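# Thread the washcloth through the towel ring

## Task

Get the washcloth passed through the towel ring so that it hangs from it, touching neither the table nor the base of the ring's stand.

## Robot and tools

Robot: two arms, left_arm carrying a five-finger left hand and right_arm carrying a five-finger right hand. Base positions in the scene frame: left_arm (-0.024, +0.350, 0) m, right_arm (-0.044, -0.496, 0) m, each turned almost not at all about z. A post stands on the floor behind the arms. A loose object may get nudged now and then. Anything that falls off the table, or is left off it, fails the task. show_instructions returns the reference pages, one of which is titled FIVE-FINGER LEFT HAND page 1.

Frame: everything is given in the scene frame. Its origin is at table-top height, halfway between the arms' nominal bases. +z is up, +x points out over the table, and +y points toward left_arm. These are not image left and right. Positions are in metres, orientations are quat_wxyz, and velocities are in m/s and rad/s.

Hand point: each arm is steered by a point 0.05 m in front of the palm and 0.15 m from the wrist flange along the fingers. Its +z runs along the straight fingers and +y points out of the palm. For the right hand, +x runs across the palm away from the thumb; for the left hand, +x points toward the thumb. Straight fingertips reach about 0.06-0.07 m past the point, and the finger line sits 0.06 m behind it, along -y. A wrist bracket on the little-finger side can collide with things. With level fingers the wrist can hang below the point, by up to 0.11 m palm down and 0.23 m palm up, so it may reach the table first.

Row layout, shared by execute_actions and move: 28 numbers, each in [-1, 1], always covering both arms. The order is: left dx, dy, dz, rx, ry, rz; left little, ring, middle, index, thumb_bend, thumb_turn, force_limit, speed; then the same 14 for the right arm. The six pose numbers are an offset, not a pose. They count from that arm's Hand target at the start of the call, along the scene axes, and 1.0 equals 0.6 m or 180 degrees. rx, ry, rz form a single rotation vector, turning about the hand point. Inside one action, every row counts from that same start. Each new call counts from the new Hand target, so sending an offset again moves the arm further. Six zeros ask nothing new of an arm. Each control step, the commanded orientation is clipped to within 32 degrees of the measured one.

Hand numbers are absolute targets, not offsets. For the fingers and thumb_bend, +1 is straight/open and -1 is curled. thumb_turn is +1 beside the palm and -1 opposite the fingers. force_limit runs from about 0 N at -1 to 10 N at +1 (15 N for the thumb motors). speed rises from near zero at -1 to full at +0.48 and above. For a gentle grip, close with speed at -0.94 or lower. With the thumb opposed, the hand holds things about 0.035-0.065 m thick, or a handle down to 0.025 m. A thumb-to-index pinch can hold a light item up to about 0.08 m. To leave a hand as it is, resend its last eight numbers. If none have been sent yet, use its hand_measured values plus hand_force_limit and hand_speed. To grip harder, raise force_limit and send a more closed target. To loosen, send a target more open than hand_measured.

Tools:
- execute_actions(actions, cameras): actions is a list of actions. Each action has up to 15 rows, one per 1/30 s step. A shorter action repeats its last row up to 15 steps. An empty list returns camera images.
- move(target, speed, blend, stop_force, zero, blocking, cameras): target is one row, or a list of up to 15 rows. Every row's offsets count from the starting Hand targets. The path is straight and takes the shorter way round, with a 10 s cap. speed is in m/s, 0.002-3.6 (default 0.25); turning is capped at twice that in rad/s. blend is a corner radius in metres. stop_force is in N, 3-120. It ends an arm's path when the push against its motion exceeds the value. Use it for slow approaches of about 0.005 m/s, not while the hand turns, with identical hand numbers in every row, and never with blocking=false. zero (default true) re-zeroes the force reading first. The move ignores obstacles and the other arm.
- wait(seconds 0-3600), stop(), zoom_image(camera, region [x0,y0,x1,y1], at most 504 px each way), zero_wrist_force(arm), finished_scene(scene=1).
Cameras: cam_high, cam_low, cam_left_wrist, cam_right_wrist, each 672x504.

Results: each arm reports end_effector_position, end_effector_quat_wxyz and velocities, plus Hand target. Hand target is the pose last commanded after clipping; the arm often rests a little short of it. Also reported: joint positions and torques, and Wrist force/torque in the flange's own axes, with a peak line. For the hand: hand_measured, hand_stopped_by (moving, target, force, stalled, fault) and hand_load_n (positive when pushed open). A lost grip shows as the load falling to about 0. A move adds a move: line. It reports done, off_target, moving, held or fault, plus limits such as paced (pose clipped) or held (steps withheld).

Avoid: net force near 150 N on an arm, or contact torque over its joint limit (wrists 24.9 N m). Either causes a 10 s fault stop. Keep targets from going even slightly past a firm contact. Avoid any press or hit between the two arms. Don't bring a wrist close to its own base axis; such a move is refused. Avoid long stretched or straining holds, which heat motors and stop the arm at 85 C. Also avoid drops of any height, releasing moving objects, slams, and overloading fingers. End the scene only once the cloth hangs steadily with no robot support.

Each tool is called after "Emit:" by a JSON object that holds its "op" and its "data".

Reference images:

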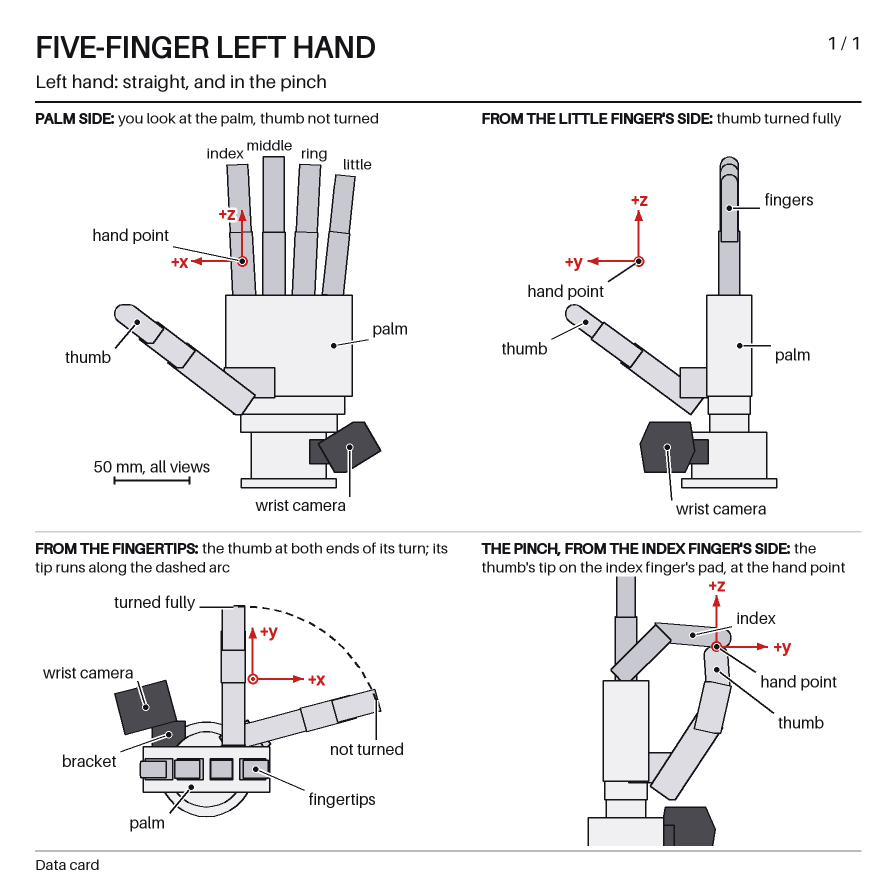

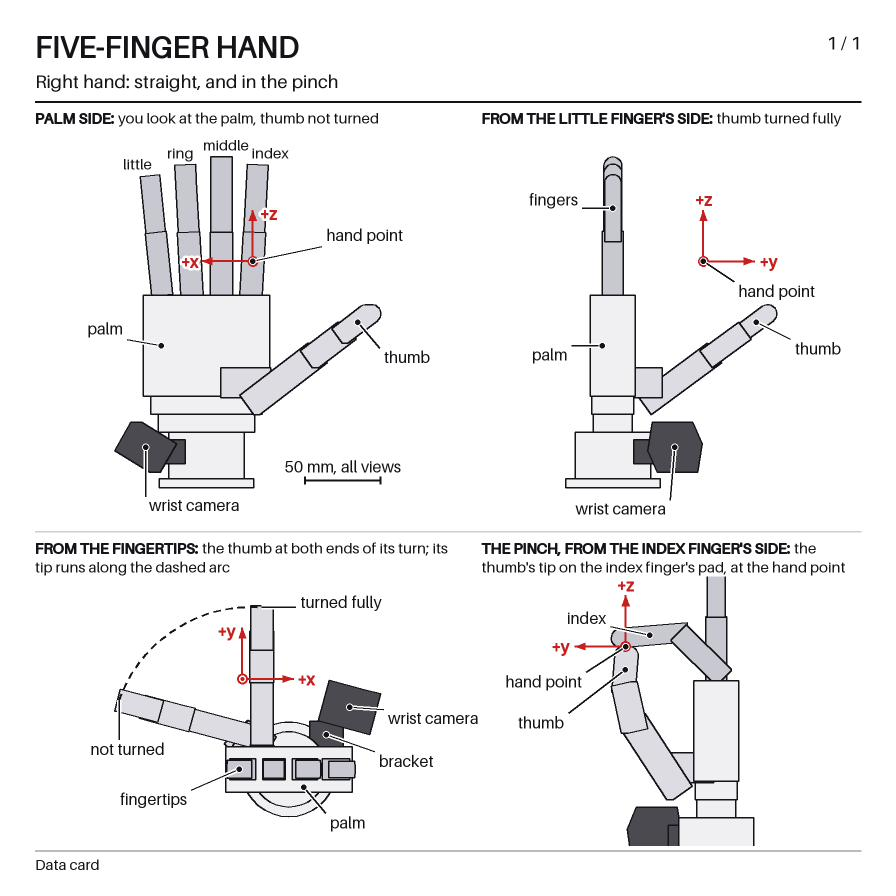

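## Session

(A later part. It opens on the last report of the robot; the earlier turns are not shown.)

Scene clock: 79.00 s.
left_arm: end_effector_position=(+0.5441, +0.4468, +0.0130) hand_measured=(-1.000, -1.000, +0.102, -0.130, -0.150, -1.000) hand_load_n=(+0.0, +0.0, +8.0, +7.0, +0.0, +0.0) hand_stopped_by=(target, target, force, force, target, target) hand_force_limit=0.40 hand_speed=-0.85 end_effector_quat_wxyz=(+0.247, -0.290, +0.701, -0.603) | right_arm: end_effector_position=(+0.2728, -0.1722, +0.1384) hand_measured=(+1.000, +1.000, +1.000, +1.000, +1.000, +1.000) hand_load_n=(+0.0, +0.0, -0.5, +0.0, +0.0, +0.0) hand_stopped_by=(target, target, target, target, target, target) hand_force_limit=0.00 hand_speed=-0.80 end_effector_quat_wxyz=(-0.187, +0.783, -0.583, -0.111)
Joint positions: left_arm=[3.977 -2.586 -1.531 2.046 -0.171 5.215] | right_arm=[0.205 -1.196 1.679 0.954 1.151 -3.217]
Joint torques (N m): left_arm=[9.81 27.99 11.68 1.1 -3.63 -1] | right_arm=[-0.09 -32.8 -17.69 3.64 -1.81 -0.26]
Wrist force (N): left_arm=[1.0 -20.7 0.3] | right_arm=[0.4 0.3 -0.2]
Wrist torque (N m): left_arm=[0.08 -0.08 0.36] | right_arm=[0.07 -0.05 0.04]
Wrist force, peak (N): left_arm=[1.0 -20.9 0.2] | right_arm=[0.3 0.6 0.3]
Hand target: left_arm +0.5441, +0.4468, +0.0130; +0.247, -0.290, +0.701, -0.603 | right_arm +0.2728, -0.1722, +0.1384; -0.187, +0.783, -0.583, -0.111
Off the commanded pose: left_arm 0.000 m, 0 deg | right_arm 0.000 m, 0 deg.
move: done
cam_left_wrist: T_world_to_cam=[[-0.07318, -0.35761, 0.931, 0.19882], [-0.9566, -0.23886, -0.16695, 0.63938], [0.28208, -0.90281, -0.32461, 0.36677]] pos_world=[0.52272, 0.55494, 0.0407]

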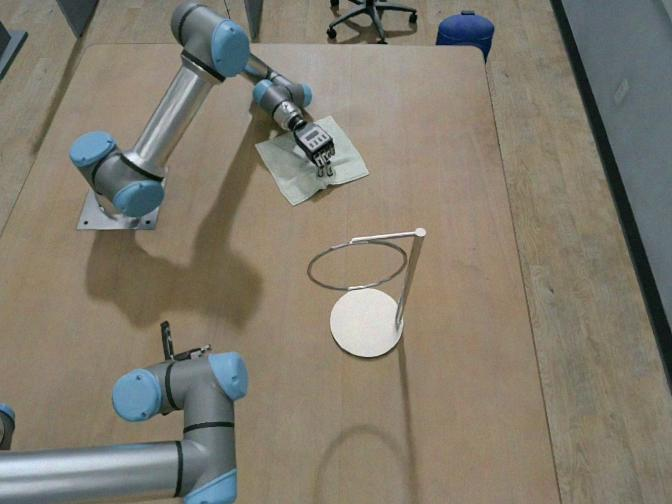

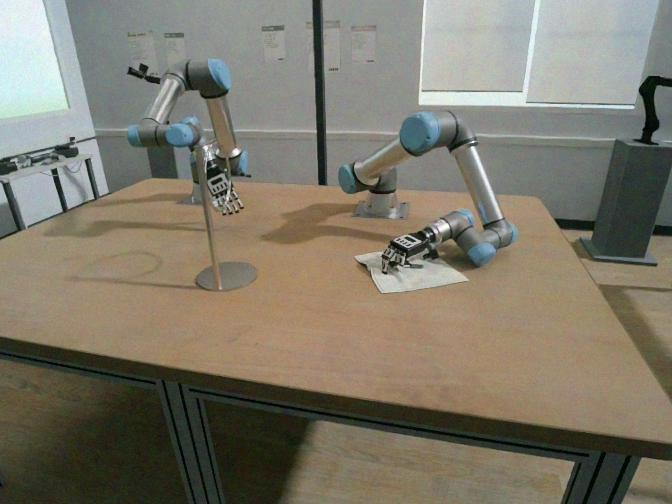

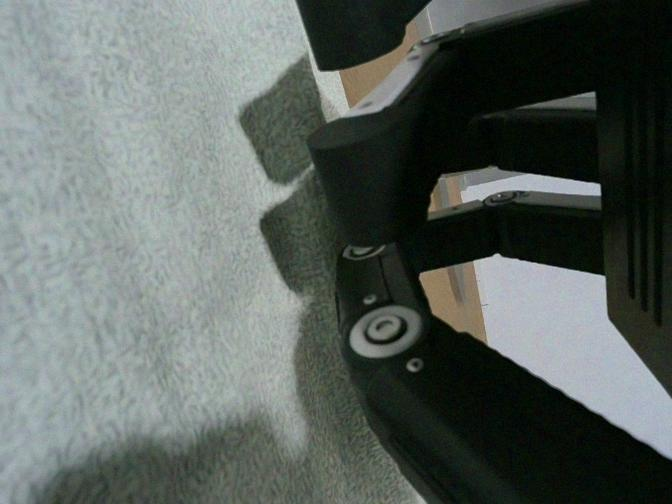

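Emit:
{"op": "move", "data": {"target": [0, 0, 0.0025, 0, 0, 0, -1, -1, 0.101, -0.12, 0.05, -1, 0.4, -0.7, 0,0,0,0,0,0, 1,1,1,1,1,1,0,-0.8], "speed": 0.01}}

Emit:
{"op": "move", "data": {"target": [0, 0, 0.0015, 0, 0, 0, -1, -1, -0.1, -0.25, 0.05, -1, 0.6, -0.8, 0,0,0,0,0,0, 1,1,1,1,1,1,0,-0.8], "speed": 0.005, "cameras": ["cam_high", "cam_low", "cam_left_wrist"]}}

Emit:
{"op": "zoom_image", "data": {"camera": "cam_low", "region": [350, 220, 450, 300]}}

Emit:
{"op": "zoom_image", "data": {"camera": "cam_high", "region": [240, 80, 400, 220]}}

Scene clock: 80.50 s.
left_arm: end_effector_position=(+0.5441, +0.4468, +0.0145) hand_measured=(-1.000, -1.000, +0.102, -0.120, +0.050, -1.000) hand_load_n=(+0.0, +0.0, +2.0, +1.0, +0.0, +0.0) hand_stopped_by=(target, target, force, target, target, target) hand_force_limit=0.40 hand_speed=-0.70 end_effector_quat_wxyz=(+0.247, -0.290, +0.701, -0.603) | right_arm: end_effector_position=(+0.2728, -0.1722, +0.1384) hand_measured=(+1.000, +1.000, +1.000, +1.000, +1.000, +1.000) hand_load_n=(+0.0, +0.0, +0.0, +0.0, +0.0, +0.0) hand_stopped_by=(target, target, target, target, target, target) hand_force_limit=0.00 hand_speed=-0.80 end_effector_quat_wxyz=(-0.187, +0.783, -0.583, -0.111)
Joint positions: left_arm=[3.977 -2.583 -1.532 2.044 -0.171 5.215] | right_arm=[0.205 -1.196 1.679 0.954 1.151 -3.217]
Joint torques (N m): left_arm=[9.56 52.32 -5.24 -1.78 1.8 1.13] | right_arm=[0.25 -32.96 -17.45 3.67 -1.85 -0.26]
Wrist force (N): left_arm=[0.7 -3.5 -0.7] | right_arm=[0.4 0.1 0.2]
Wrist torque (N m): left_arm=[0.43 -0.06 0.06] | right_arm=[-0.01 -0.06 0.02]
Wrist force, peak (N): left_arm=[1.0 -20.9 0.1] | right_arm=[0.4 0.3 0.5]
Hand target: left_arm +0.5441, +0.4468, +0.0145; +0.247, -0.290, +0.701, -0.603 | right_arm +0.2728, -0.1722, +0.1384; -0.187, +0.783, -0.583, -0.111
Off the commanded pose: left_arm 0.000 m, 0 deg | right_arm 0.000 m, 0 deg.
move: done

Scene clock: 81.00 s.
left_arm: end_effector_position=(+0.5441, +0.4468, +0.0155) hand_measured=(-1.000, -1.000, +0.014, -0.246, +0.050, -1.000) hand_load_n=(+0.0, +0.0, +7.5, +10.5, +0.0, +0.0) hand_stopped_by=(target, target, force, force, target, target) hand_force_limit=0.60 hand_speed=-0.80 end_effector_quat_wxyz=(+0.247, -0.290, +0.701, -0.603) | right_arm: end_effector_position=(+0.2728, -0.1722, +0.1384) hand_measured=(+1.000, +1.000, +1.000, +1.000, +1.000, +1.000) hand_load_n=(+0.0, +0.0, +0.0, +0.0, +0.0, -0.5) hand_stopped_by=(target, target, target, target, target, target) hand_force_limit=0.00 hand_speed=-0.80 end_effector_quat_wxyz=(-0.187, +0.783, -0.583, -0.111)
Joint positions: left_arm=[3.977 -2.581 -1.532 2.043 -0.171 5.215] | right_arm=[0.205 -1.196 1.679 0.954 1.151 -3.217]
Joint torques (N m): left_arm=[9.23 44.51 -4.29 -1.34 -2.57 0.94] | right_arm=[0.33 -32.79 -16.59 3.63 -1.76 -0.25]
Wrist force (N): left_arm=[0.9 -12.4 0.2] | right_arm=[0.0 0.1 0.0]
Wrist torque (N m): left_arm=[0.23 -0.05 0.29] | right_arm=[0.02 0.01 0.00]
Wrist force, peak (N): left_arm=[0.8 -14.0 0.3] | right_arm=[0.3 0.1 0.5]
Hand target: left_arm +0.5441, +0.4468, +0.0154; +0.247, -0.290, +0.701, -0.603 | right_arm +0.2728, -0.1722, +0.1384; -0.187, +0.783, -0.583, -0.111
Off the commanded pose: left_arm 0.000 m, 0 deg | right_arm 0.000 m, 0 deg.
move: done
cam_left_wrist: T_world_to_cam=[[-0.0733, -0.35755, 0.93101, 0.19652], [-0.95658, -0.23884, -0.16704, 0.63988], [0.28209, -0.90284, -0.32452, 0.36756]] pos_world=[0.52282, 0.55494, 0.0432]

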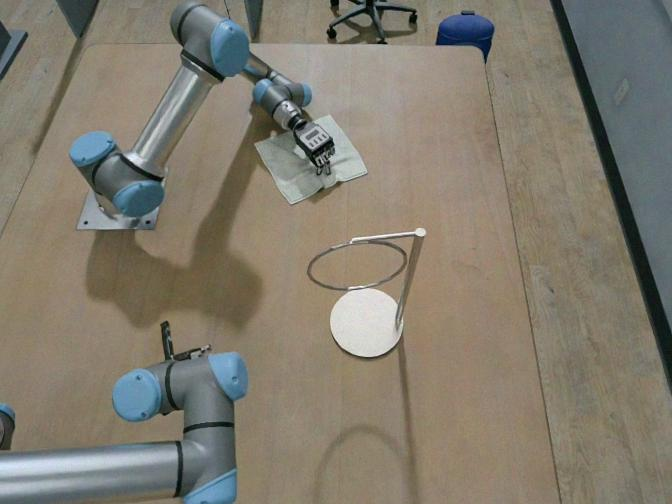

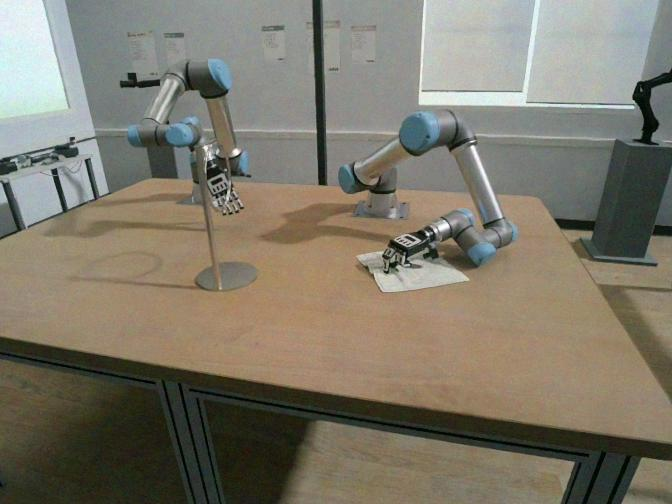

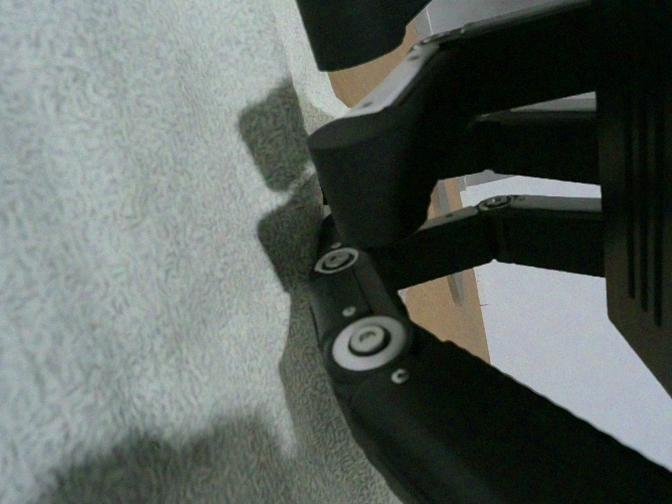

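Scaled by 5.040 from the camera's image (finer frame: 960x720).

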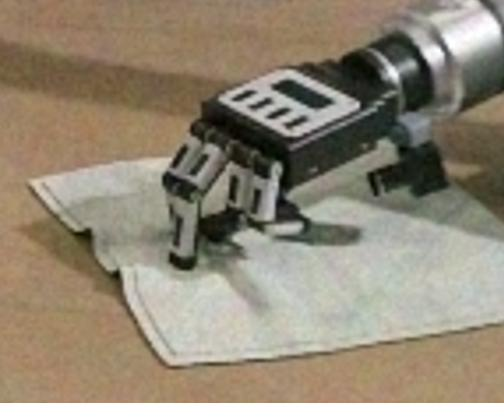

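Scaled by 3.150 from the camera's image (finer frame: 960x720).

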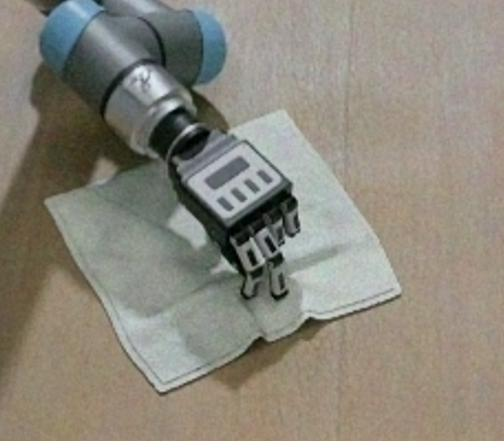

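Emit:
{"op": "move", "data": {"target": [0, 0, 0.0025, 0, 0, 0, -1, -1, 0.013, -0.245, 0.05, -1, 0.4, -0.8, 0,0,0,0,0,0, 1,1,1,1,1,1,0,-0.8], "speed": 0.01}}

Emit:
{"op": "move", "data": {"target": [0, 0, 0.0015, 0, 0, 0, -1, -1, -0.2, -0.35, 0.02, -1, 0.6, -0.8, 0,0,0,0,0,0, 1,1,1,1,1,1,0,-0.8], "speed": 0.005, "cameras": ["cam_high", "cam_low", "cam_left_wrist"]}}

Emit:
{"op": "zoom_image", "data": {"camera": "cam_low", "region": [350, 220, 450, 300]}}

Emit:
{"op": "zoom_image", "data": {"camera": "cam_high", "region": [240, 80, 400, 220]}}

Scene clock: 82.20 s.
left_arm: end_effector_position=(+0.5440, +0.4468, +0.0169) hand_measured=(-1.000, -1.000, +0.014, -0.242, +0.050, -1.000) hand_load_n=(+0.0, +0.0, +2.0, +9.0, +0.0, +0.0) hand_stopped_by=(target, target, force, force, target, target) hand_force_limit=0.40 hand_speed=-0.80 end_effector_quat_wxyz=(+0.247, -0.290, +0.701, -0.603) | right_arm: end_effector_position=(+0.2728, -0.1722, +0.1384) hand_measured=(+1.000, +1.000, +1.000, +1.000, +1.000, +1.000) hand_load_n=(+0.0, +0.0, +0.0, +0.0, +0.0, +0.0) hand_stopped_by=(target, target, target, target, target, target) hand_force_limit=0.00 hand_speed=-0.80 end_effector_quat_wxyz=(-0.187, +0.783, -0.583, -0.111)
Joint positions: left_arm=[3.977 -2.578 -1.533 2.041 -0.171 5.215] | right_arm=[0.205 -1.196 1.679 0.954 1.151 -3.217]
Joint torques (N m): left_arm=[9.25 51.12 -1.56 -2.24 1.93 0.07] | right_arm=[0.08 -32.4 -17.4 3.67 -1.9 -0.2]
Wrist force (N): left_arm=[0.9 -1.9 -0.3] | right_arm=[0.1 0.2 -0.4]
Wrist torque (N m): left_arm=[0.41 -0.07 0.05] | right_arm=[0.06 0.00 0.01]
Wrist force, peak (N): left_arm=[0.9 -13.1 0.2] | right_arm=[0.3 0.5 0.5]
Hand target: left_arm +0.5441, +0.4468, +0.0169; +0.247, -0.290, +0.701, -0.603 | right_arm +0.2728, -0.1722, +0.1384; -0.187, +0.783, -0.583, -0.111
Off the commanded pose: left_arm 0.000 m, 0 deg | right_arm 0.000 m, 0 deg.
move: done

Scene clock: 82.87 s.
left_arm: end_effector_position=(+0.5441, +0.4468, +0.0179) hand_measured=(-1.000, -1.000, -0.198, -0.242, +0.020, -1.000) hand_load_n=(+0.0, +0.0, +4.5, +9.0, +0.0, +0.0) hand_stopped_by=(target, target, target, force, target, target) hand_force_limit=0.60 hand_speed=-0.80 end_effector_quat_wxyz=(+0.247, -0.290, +0.701, -0.603) | right_arm: end_effector_position=(+0.2728, -0.1722, +0.1384) hand_measured=(+1.000, +1.000, +1.000, +1.000, +1.000, +1.000) hand_load_n=(+0.0, +0.0, +0.0, +0.0, +0.0, +0.0) hand_stopped_by=(target, target, target, target, target, target) hand_force_limit=0.00 hand_speed=-0.80 end_effector_quat_wxyz=(-0.187, +0.783, -0.583, -0.111)
Joint positions: left_arm=[3.977 -2.576 -1.534 2.04 -0.171 5.215] | right_arm=[0.205 -1.196 1.679 0.954 1.151 -3.217]
Joint torques (N m): left_arm=[9.24 42.52 -4.17 -0.24 -1.9 -0.24] | right_arm=[0.25 -32.57 -17.72 3.64 -1.98 -0.26]
Wrist force (N): left_arm=[0.9 -15.0 0.3] | right_arm=[0.3 0.1 0.0]
Wrist torque (N m): left_arm=[-0.07 -0.06 0.35] | right_arm=[0.02 -0.04 0.03]
Wrist force, peak (N): left_arm=[0.9 -15.4 0.3] | right_arm=[-0.1 0.5 0.4]
Hand target: left_arm +0.5441, +0.4468, +0.0178; +0.247, -0.290, +0.701, -0.603 | right_arm +0.2728, -0.1722, +0.1384; -0.187, +0.783, -0.583, -0.111
Off the commanded pose: left_arm 0.000 m, 0 deg | right_arm 0.000 m, 0 deg.
move: done
cam_left_wrist: T_world_to_cam=[[-0.0733, -0.35755, 0.93101, 0.19438], [-0.95658, -0.23884, -0.16704, 0.64026], [0.28209, -0.90284, -0.32452, 0.3683]] pos_world=[0.52282, 0.55494, 0.0455]

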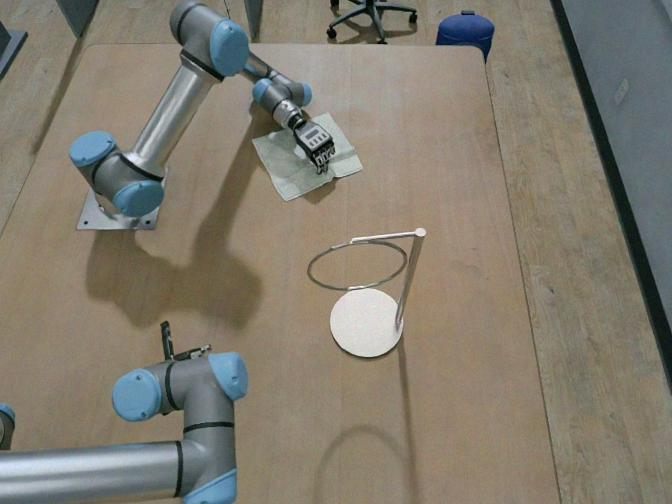

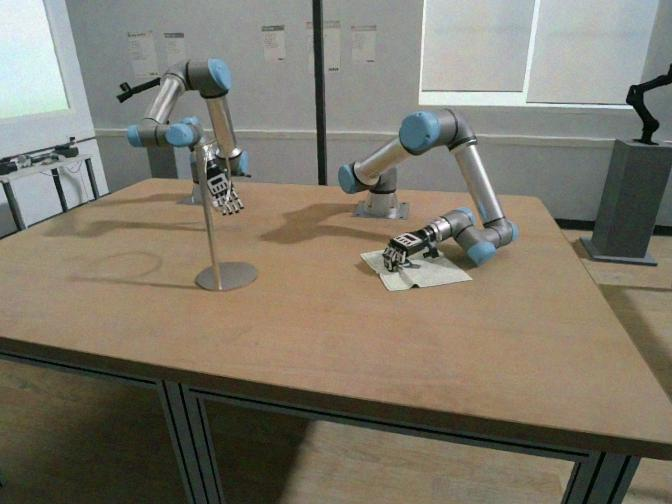

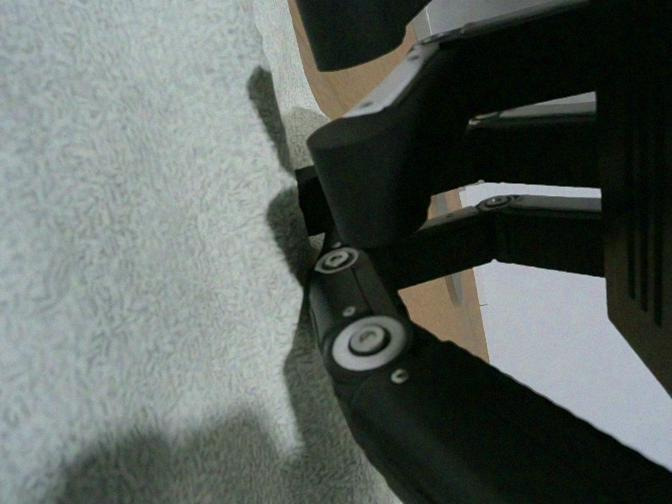

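Scaled by 5.040 from the camera's image (finer frame: 960x720).

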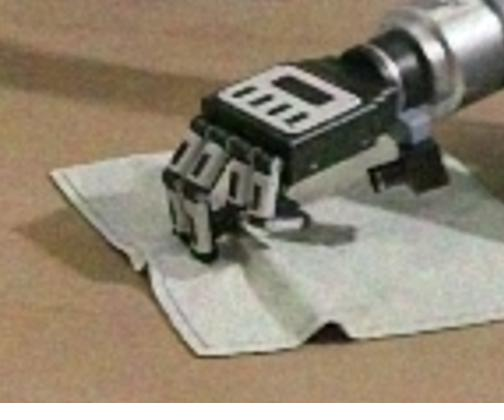

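Scaled by 3.150 from the camera's image (finer frame: 960x720).

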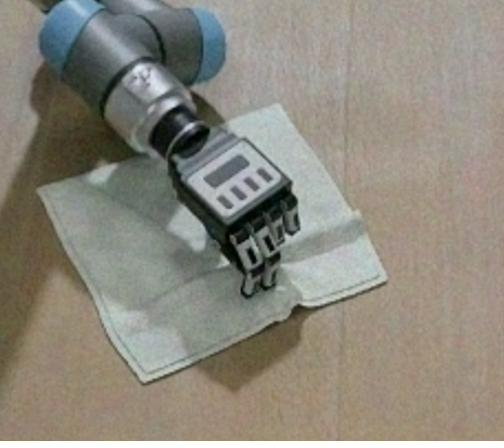

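Emit:
{"op": "move", "data": {"target": [0, 0, 0.0, 0, 0, 0, -1, -1, -0.4, -0.4, -0.12, -1, 0.4, -0.8, 0,0,0,0,0,0, 1,1,1,1,1,1,0,-0.8], "cameras": ["cam_high", "cam_low", "cam_left_wrist"]}}

Emit:
{"op": "zoom_image", "data": {"camera": "cam_low", "region": [350, 220, 450, 300]}}

Emit:
{"op": "zoom_image", "data": {"camera": "cam_left_wrist", "region": [200, 120, 420, 300]}}

Scene clock: 83.97 s.
left_arm: end_effector_position=(+0.5441, +0.4468, +0.0178) hand_measured=(-1.000, -1.000, -0.232, -0.242, -0.020, -1.000) hand_load_n=(+0.0, +0.0, +9.0, +9.5, +12.0, +0.5) hand_stopped_by=(target, target, force, force, force, target) hand_force_limit=0.40 hand_speed=-0.80 end_effector_quat_wxyz=(+0.247, -0.290, +0.701, -0.603) | right_arm: end_effector_position=(+0.2728, -0.1722, +0.1384) hand_measured=(+1.000, +1.000, +1.000, +1.000, +1.000, +1.000) hand_load_n=(+0.0, +0.0, +0.0, +0.0, +0.0, +0.0) hand_stopped_by=(target, target, target, target, target, target) hand_force_limit=0.00 hand_speed=-0.80 end_effector_quat_wxyz=(-0.187, +0.783, -0.583, -0.111)
Joint positions: left_arm=[3.977 -2.576 -1.534 2.04 -0.171 5.215] | right_arm=[0.205 -1.196 1.679 0.954 1.151 -3.217]
Joint torques (N m): left_arm=[9.09 29.9 -0.18 0.79 -2.69 -0.34] | right_arm=[0.41 -32.95 -17.47 3.58 -1.85 -0.14]
Wrist force (N): left_arm=[0.7 -15.1 0.0] | right_arm=[-0.2 0.3 0.1]
Wrist torque (N m): left_arm=[-0.07 -0.04 0.34] | right_arm=[0.04 0.03 0.00]
Wrist force, peak (N): left_arm=[0.9 -15.5 0.1] | right_arm=[0.4 0.4 0.3]
Hand target: left_arm +0.5441, +0.4468, +0.0178; +0.247, -0.290, +0.701, -0.603 | right_arm +0.2728, -0.1722, +0.1384; -0.187, +0.783, -0.583, -0.111
Off the commanded pose: left_arm 0.000 m, 0 deg | right_arm 0.000 m, 0 deg.
move: done
cam_left_wrist: T_world_to_cam=[[-0.07318, -0.35761, 0.931, 0.19435], [-0.9566, -0.23886, -0.16695, 0.64018], [0.28208, -0.90281, -0.32461, 0.36832]] pos_world=[0.52272, 0.55494, 0.0455]

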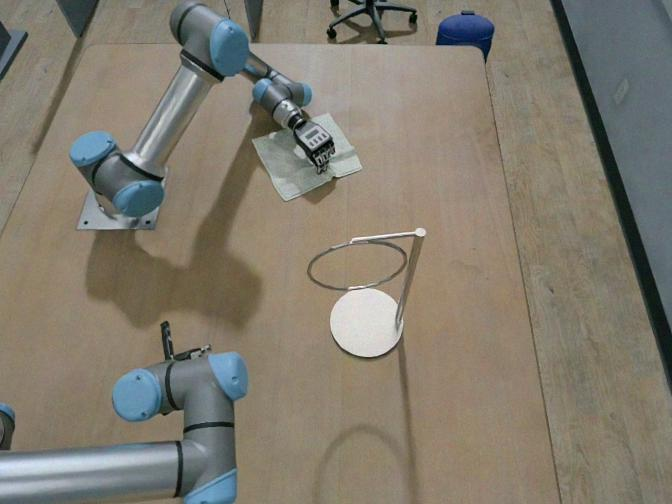

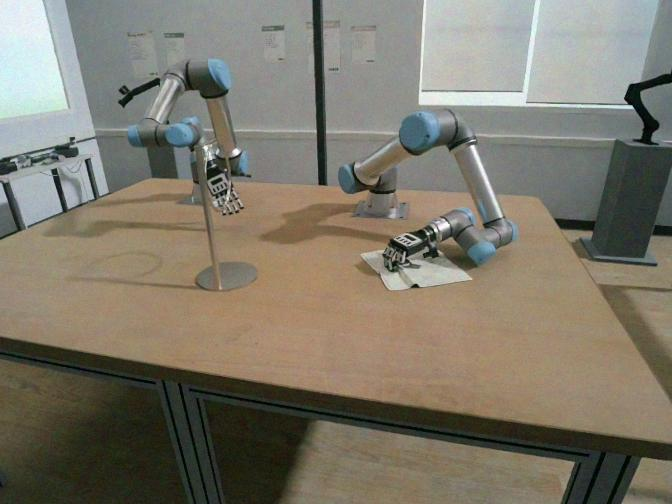

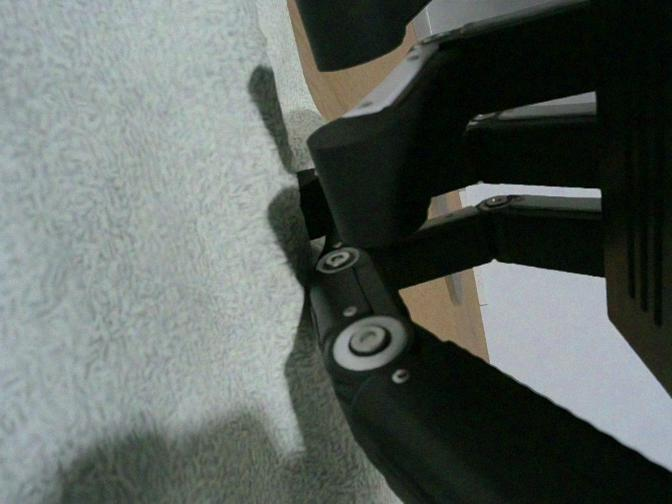

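Scaled by 5.040 from the camera's image (finer frame: 960x720).

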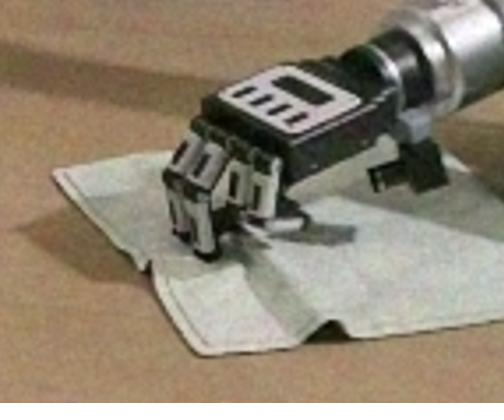

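Scaled by 2.291 from the camera's image (finer frame: 960x720).

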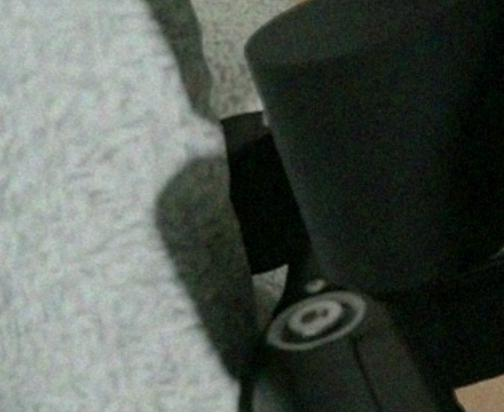

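Emit:
{"op": "move", "data": {"target": [0, 0, 0.02, 0, 0, 0, -1, -1, -0.4, -0.4, -0.12, -1, 0.4, -0.8, 0,0,0,0,0,0, 1,1,1,1,1,1,0,-0.8], "speed": 0.02, "cameras": ["cam_high", "cam_low", "cam_left_wrist"]}}

Emit:
{"op": "zoom_image", "data": {"camera": "cam_low", "region": [350, 220, 450, 300]}}

Emit:
{"op": "zoom_image", "data": {"camera": "cam_high", "region": [240, 80, 400, 220]}}

Scene clock: 85.27 s.
left_arm: end_effector_position=(+0.5441, +0.4468, +0.0300) hand_measured=(-1.000, -1.000, -0.232, -0.242, -0.020, -1.000) hand_load_n=(+0.0, +0.0, +7.0, +9.0, +12.0, +0.5) hand_stopped_by=(target, target, force, force, force, target) hand_force_limit=0.40 hand_speed=-0.80 end_effector_quat_wxyz=(+0.247, -0.290, +0.701, -0.603) | right_arm: end_effector_position=(+0.2728, -0.1722, +0.1384) hand_measured=(+1.000, +1.000, +1.000, +1.000, +1.000, +1.000) hand_load_n=(+0.0, +0.0, +0.0, +0.0, +0.0, +0.0) hand_stopped_by=(target, target, target, target, target, target) hand_force_limit=0.00 hand_speed=-0.80 end_effector_quat_wxyz=(-0.187, +0.783, -0.583, -0.111)
Joint positions: left_arm=[3.977 -2.553 -1.54 2.023 -0.171 5.215] | right_arm=[0.205 -1.196 1.679 0.954 1.151 -3.217]
Joint torques (N m): left_arm=[7.17 34.76 1.78 -0.91 2.55 0.98] | right_arm=[-0.15 -32.7 -17.27 3.69 -1.92 -0.36]
Wrist force (N): left_arm=[0.9 0.8 -0.6] | right_arm=[0.3 0.0 0.4]
Wrist torque (N m): left_arm=[0.44 -0.09 -0.01] | right_arm=[-0.03 -0.05 0.02]
Wrist force, peak (N): left_arm=[0.9 -15.4 0.0] | right_arm=[0.3 0.0 0.4]
Hand target: left_arm +0.5441, +0.4468, +0.0298; +0.247, -0.290, +0.701, -0.603 | right_arm +0.2728, -0.1722, +0.1384; -0.187, +0.783, -0.583, -0.111
Off the commanded pose: left_arm 0.000 m, 0 deg | right_arm 0.000 m, 0 deg.
move: done
cam_left_wrist: T_world_to_cam=[[-0.07309, -0.35759, 0.93101, 0.18302], [-0.9566, -0.23889, -0.16686, 0.64222], [0.28208, -0.90281, -0.32461, 0.37225]] pos_world=[0.52272, 0.55494, 0.0576]

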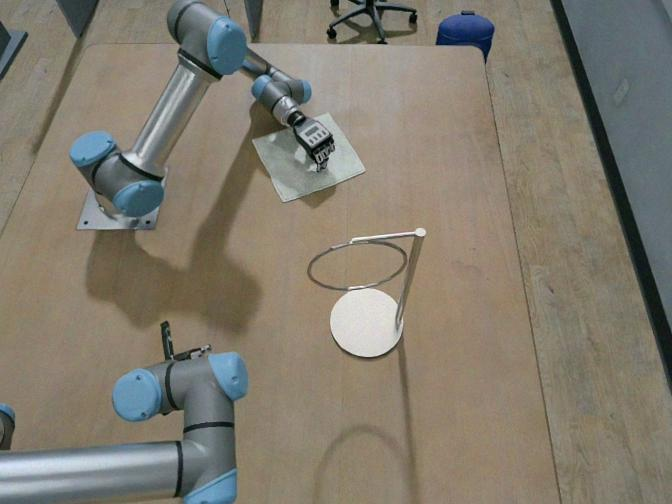

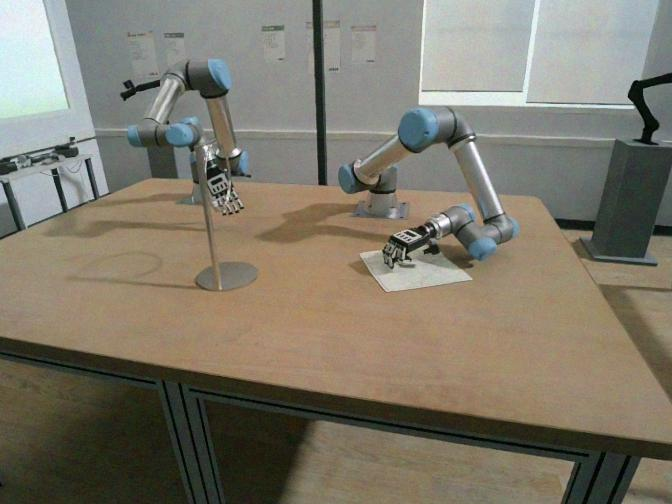

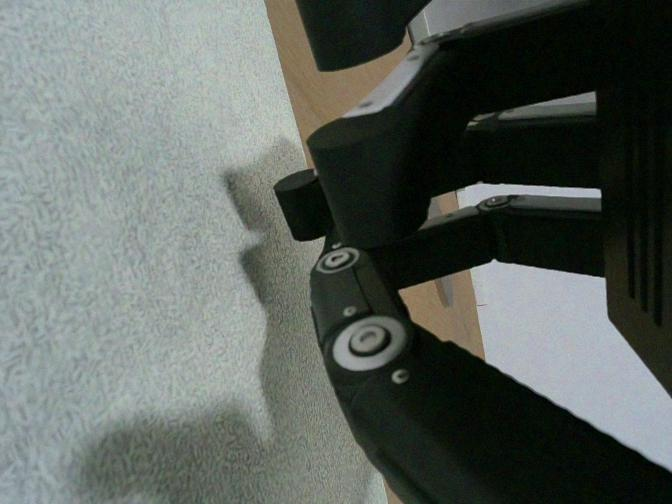

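Scaled by 5.040 from the camera's image (finer frame: 960x720).

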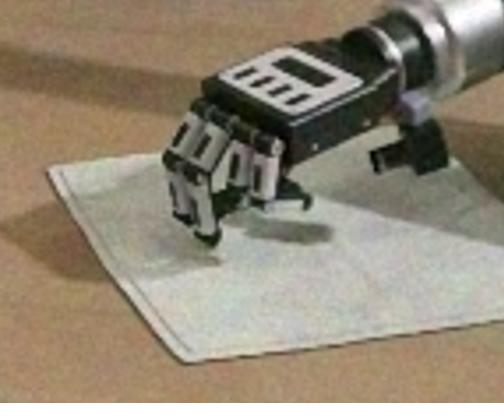

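Scaled by 3.150 from the camera's image (finer frame: 960x720).

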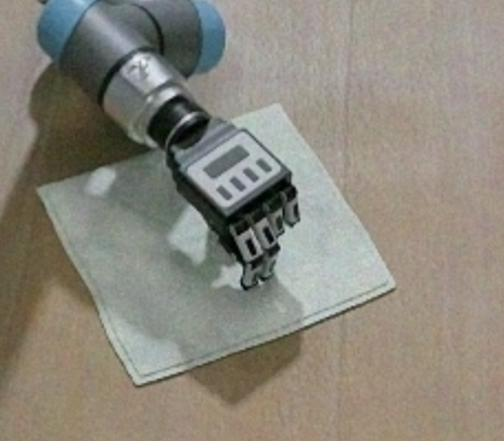

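Emit:
{"op": "move", "data": {"target": [-0.0038, 0.0155, 0.015, 0.0692, 0.0595, -0.0417, -1, -1, 1, 0.3, 0.3, -0.76, -0.4, -0.2, 0,0,0,0,0,0, 1,1,1,1,1,1,0,-0.8], "speed": 0.15}}

Emit:
{"op": "move", "data": {"target": [0, 0, -0.055, 0, 0, 0, -1, -1, 1, 0.3, 0.3, -0.76, -0.4, -0.2, 0,0,0,0,0,0, 1,1,1,1,1,1,0,-0.8], "speed": 0.01, "stop_force": 4, "cameras": ["cam_high", "cam_low", "cam_left_wrist"]}}

Emit:
{"op": "zoom_image", "data": {"camera": "cam_low", "region": [350, 220, 450, 300]}}

Emit:
{"op": "zoom_image", "data": {"camera": "cam_high", "region": [240, 80, 400, 220]}}

Scene clock: 90.30 s.
left_arm: end_effector_position=(+0.5419, +0.4560, +0.0389) hand_measured=(-1.000, -1.000, +1.000, +0.300, +0.300, -0.760) hand_load_n=(+0.0, +0.0, +0.0, +0.0, +0.0, +0.0) hand_stopped_by=(target, target, target, target, target, target) hand_force_limit=-0.40 hand_speed=-0.20 end_effector_quat_wxyz=(+0.171, -0.270, +0.799, -0.509) | right_arm: end_effector_position=(+0.2728, -0.1722, +0.1384) hand_measured=(+1.000, +1.000, +1.000, +1.000, +1.000, +1.000) hand_load_n=(+0.0, +0.0, +0.0, +0.0, +0.0, +0.0) hand_stopped_by=(target, target, target, target, target, target) hand_force_limit=0.00 hand_speed=-0.80 end_effector_quat_wxyz=(-0.187, +0.783, -0.583, -0.111)
Joint positions: left_arm=[3.906 -2.467 -1.391 1.99 -0.458 5.04] | right_arm=[0.205 -1.196 1.679 0.954 1.151 -3.217]
Joint torques (N m): left_arm=[12.46 36.86 -0.03 -0.72 0.07 0.88] | right_arm=[0.84 -32.67 -18.25 3.79 -1.85 -0.23]
Wrist force (N): left_arm=[1.3 0.5 -0.6] | right_arm=[0.3 0.2 0.2]
Wrist torque (N m): left_arm=[0.34 -0.14 -0.04] | right_arm=[0.01 -0.05 0.03]
Wrist force, peak (N): left_arm=[1.0 1.3 -0.9] | right_arm=[0.6 0.1 0.4]
Hand target: left_arm +0.5418, +0.4561, +0.0388; +0.171, -0.270, +0.799, -0.509 | right_arm +0.2728, -0.1722, +0.1384; -0.187, +0.783, -0.583, -0.111
Off the commanded pose: left_arm 0.000 m, 0 deg | right_arm 0.000 m, 0 deg.
move: done

Scene clock: 93.60 s.
left_arm: end_effector_position=(+0.5418, +0.4561, +0.0159) hand_measured=(-1.000, -1.000, +1.000, +0.300, +0.300, -0.760) hand_load_n=(+0.0, +0.0, +0.0, +0.0, -2.5, +0.0) hand_stopped_by=(target, target, target, target, target, target) hand_force_limit=-0.40 hand_speed=-0.20 end_effector_quat_wxyz=(+0.171, -0.270, +0.799, -0.509) | right_arm: end_effector_position=(+0.2728, -0.1722, +0.1384) hand_measured=(+1.000, +1.000, +1.000, +1.000, +1.000, +1.000) hand_load_n=(-0.5, +0.5, +0.0, +0.0, +0.0, +0.0) hand_stopped_by=(target, target, target, target, target, target) hand_force_limit=0.00 hand_speed=-0.80 end_effector_quat_wxyz=(-0.187, +0.783, -0.583, -0.111)
Joint positions: left_arm=[3.906 -2.504 -1.391 2.027 -0.458 5.04] | right_arm=[0.205 -1.196 1.679 0.954 1.151 -3.217]
Joint torques (N m): left_arm=[10.05 60.73 11.78 -3.54 0.34 -0.71] | right_arm=[0.05 -33.14 -17.92 3.91 -2.09 -0.24]
Wrist force (N): left_arm=[1.4 -2.9 -3.0] | right_arm=[0.3 0.1 0.0]
Wrist torque (N m): left_arm=[0.22 -0.17 -0.01] | right_arm=[0.02 -0.05 0.03]
Wrist force, peak (N): left_arm=[1.5 -5.2 -4.0] | right_arm=[0.2 0.5 0.4]
Hand target: left_arm +0.5418, +0.4561, +0.0159; +0.171, -0.270, +0.799, -0.509 (not the last commanded pose) | right_arm +0.2728, -0.1722, +0.1384; -0.187, +0.783, -0.583, -0.111
Off the commanded pose: left_arm 0.010 m, 0 deg | right_arm 0.000 m, 0 deg.
move: contact (left_arm)
cam_left_wrist: T_world_to_cam=[[0.03335, -0.54862, 0.8354, 0.23022], [-0.99581, -0.08944, -0.01899, 0.5907], [0.08514, -0.83127, -0.54931, 0.45441]] pos_world=[0.54186, 0.55687, 0.0685]

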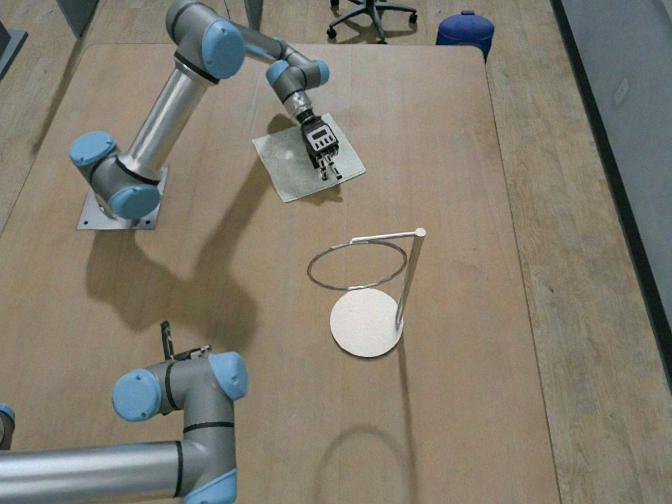

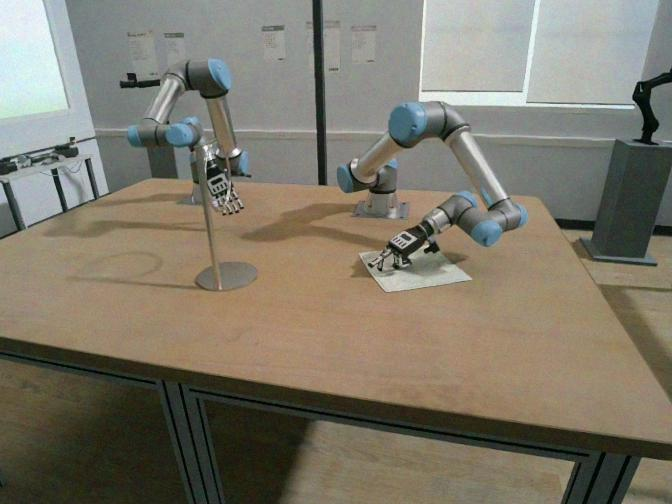

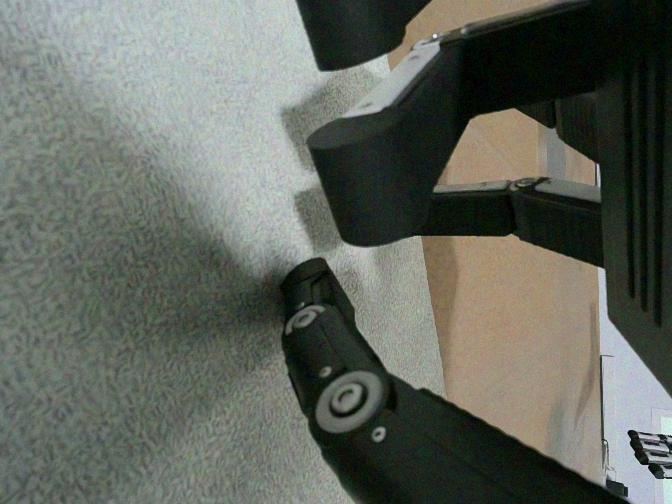

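Scaled by 5.040 from the camera's image (finer frame: 960x720).

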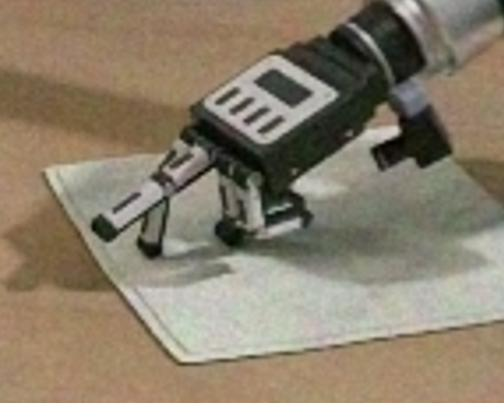

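Scaled by 3.150 from the camera's image (finer frame: 960x720).

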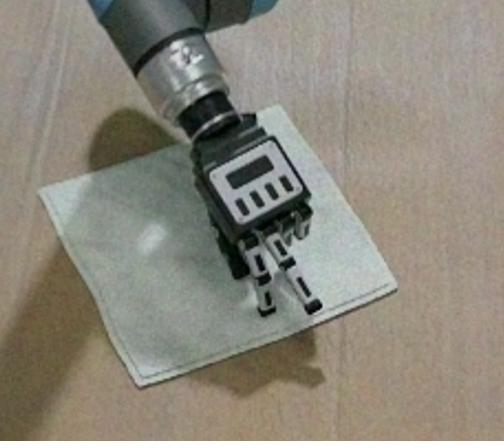

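Emit:
{"op": "move", "data": {"target": [0, 0, -0.003, 0, 0, 0, -1, -1, 1, 0.3, 0.3, -0.76, -0.4, -0.2, 0,0,0,0,0,0, 1,1,1,1,1,1,0,-0.8], "speed": 0.01}}

Emit:
{"op": "move", "data": {"target": [0, 0, 0, 0, 0, 0, -1, -1, 1, 0.1, 0.3, -0.76, 0.4, -0.8, 0,0,0,0,0,0, 1,1,1,1,1,1,0,-0.8], "cameras": ["cam_high", "cam_low", "cam_left_wrist"]}}

Emit:
{"op": "zoom_image", "data": {"camera": "cam_low", "region": [350, 220, 450, 300]}}

Emit:
{"op": "zoom_image", "data": {"camera": "cam_high", "region": [240, 80, 400, 220]}}

Scene clock: 94.50 s.
left_arm: end_effector_position=(+0.5418, +0.4561, +0.0140) hand_measured=(-1.000, -1.000, +1.000, +0.300, +0.298, -0.760) hand_load_n=(+0.5, +0.0, +0.0, +0.0, -10.0, +0.5) hand_stopped_by=(target, target, target, target, target, target) hand_force_limit=-0.40 hand_speed=-0.20 end_effector_quat_wxyz=(+0.171, -0.270, +0.799, -0.509) | right_arm: end_effector_position=(+0.2728, -0.1722, +0.1384) hand_measured=(+1.000, +1.000, +1.000, +1.000, +1.000, +1.000) hand_load_n=(+0.0, +0.0, +0.0, +0.0, +0.0, +0.0) hand_stopped_by=(target, target, target, target, target, target) hand_force_limit=0.00 hand_speed=-0.80 end_effector_quat_wxyz=(-0.187, +0.783, -0.583, -0.111)
Joint positions: left_arm=[3.906 -2.507 -1.391 2.029 -0.458 5.04] | right_arm=[0.205 -1.196 1.679 0.954 1.151 -3.217]
Joint torques (N m): left_arm=[8.67 33.66 22.04 0.39 0.04 -0.28] | right_arm=[0.3 -33 -17.51 3.93 -1.93 -0.29]
Wrist force (N): left_arm=[2.0 -15.8 -11.3] | right_arm=[0.0 0.2 0.3]
Wrist torque (N m): left_arm=[-0.17 -0.34 0.14] | right_arm=[0.02 -0.01 0.01]
Wrist force, peak (N): left_arm=[2.0 -15.8 -11.3] | right_arm=[-0.1 0.1 0.5]
Hand target: left_arm +0.5418, +0.4561, +0.0141; +0.171, -0.270, +0.799, -0.509 | right_arm +0.2728, -0.1722, +0.1384; -0.187, +0.783, -0.583, -0.111
Off the commanded pose: left_arm 0.000 m, 0 deg | right_arm 0.000 m, 0 deg.
move: done

Scene clock: 95.00 s.
left_arm: end_effector_position=(+0.5418, +0.4561, +0.0141) hand_measured=(-1.000, -1.000, +1.000, +0.248, +0.298, -0.760) hand_load_n=(+0.0, +0.0, +0.0, +9.0, -9.5, +0.0) hand_stopped_by=(target, target, target, force, target, target) hand_force_limit=0.40 hand_speed=-0.80 end_effector_quat_wxyz=(+0.171, -0.270, +0.799, -0.509) | right_arm: end_effector_position=(+0.2728, -0.1722, +0.1384) hand_measured=(+1.000, +1.000, +1.000, +1.000, +1.000, +1.000) hand_load_n=(+0.0, +0.0, +0.0, +0.0, +0.0, +0.0) hand_stopped_by=(target, target, target, target, target, target) hand_force_limit=0.00 hand_speed=-0.80 end_effector_quat_wxyz=(-0.187, +0.783, -0.583, -0.111)
Joint positions: left_arm=[3.906 -2.507 -1.391 2.029 -0.458 5.04] | right_arm=[0.205 -1.196 1.679 0.954 1.151 -3.217]
Joint torques (N m): left_arm=[7.28 30.83 22.03 -0.99 -3.96 -0.17] | right_arm=[-0.15 -33.49 -17.6 3.93 -2.18 -0.48]
Wrist force (N): left_arm=[2.4 -22.0 -10.2] | right_arm=[0.3 0.3 0.0]
Wrist torque (N m): left_arm=[-0.12 -0.34 0.15] | right_arm=[0.04 -0.04 0.03]
Wrist force, peak (N): left_arm=[2.2 -22.5 -10.2] | right_arm=[0.2 0.5 0.3]
Hand target: left_arm +0.5418, +0.4561, +0.0141; +0.171, -0.270, +0.799, -0.509 | right_arm +0.2728, -0.1722, +0.1384; -0.187, +0.783, -0.583, -0.111
Off the commanded pose: left_arm 0.000 m, 0 deg | right_arm 0.000 m, 0 deg.
move: done
cam_left_wrist: T_world_to_cam=[[0.03335, -0.54858, 0.83544, 0.2317], [-0.9958, -0.08952, -0.01904, 0.59071], [0.08523, -0.83129, -0.54926, 0.45337]] pos_world=[0.54186, 0.55687, 0.0667]

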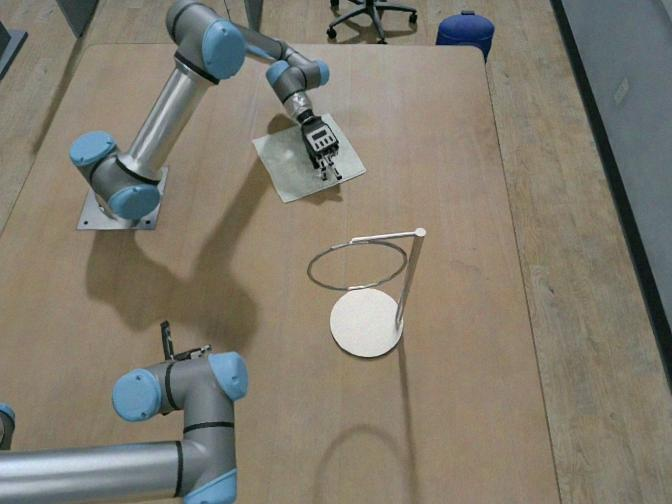

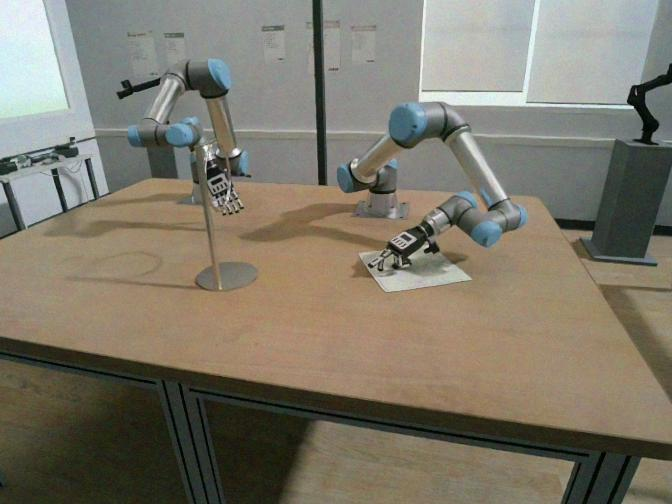

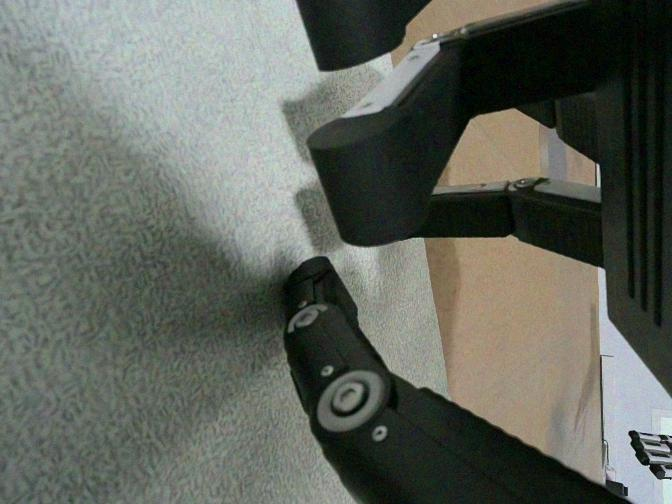

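Scaled by 5.040 from the camera's image (finer frame: 960x720).

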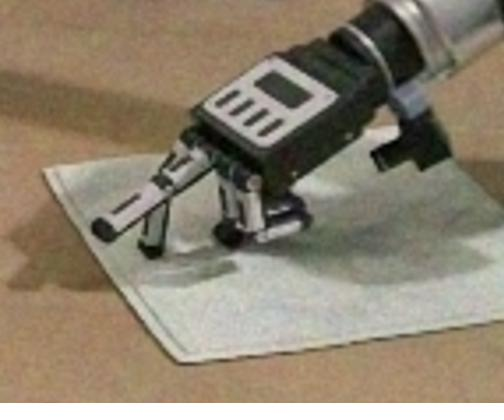

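Scaled by 3.150 from the camera's image (finer frame: 960x720).

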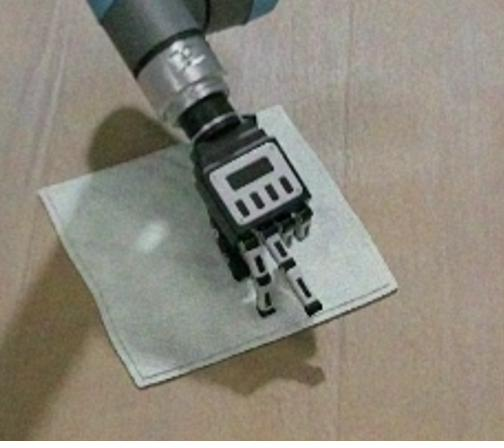

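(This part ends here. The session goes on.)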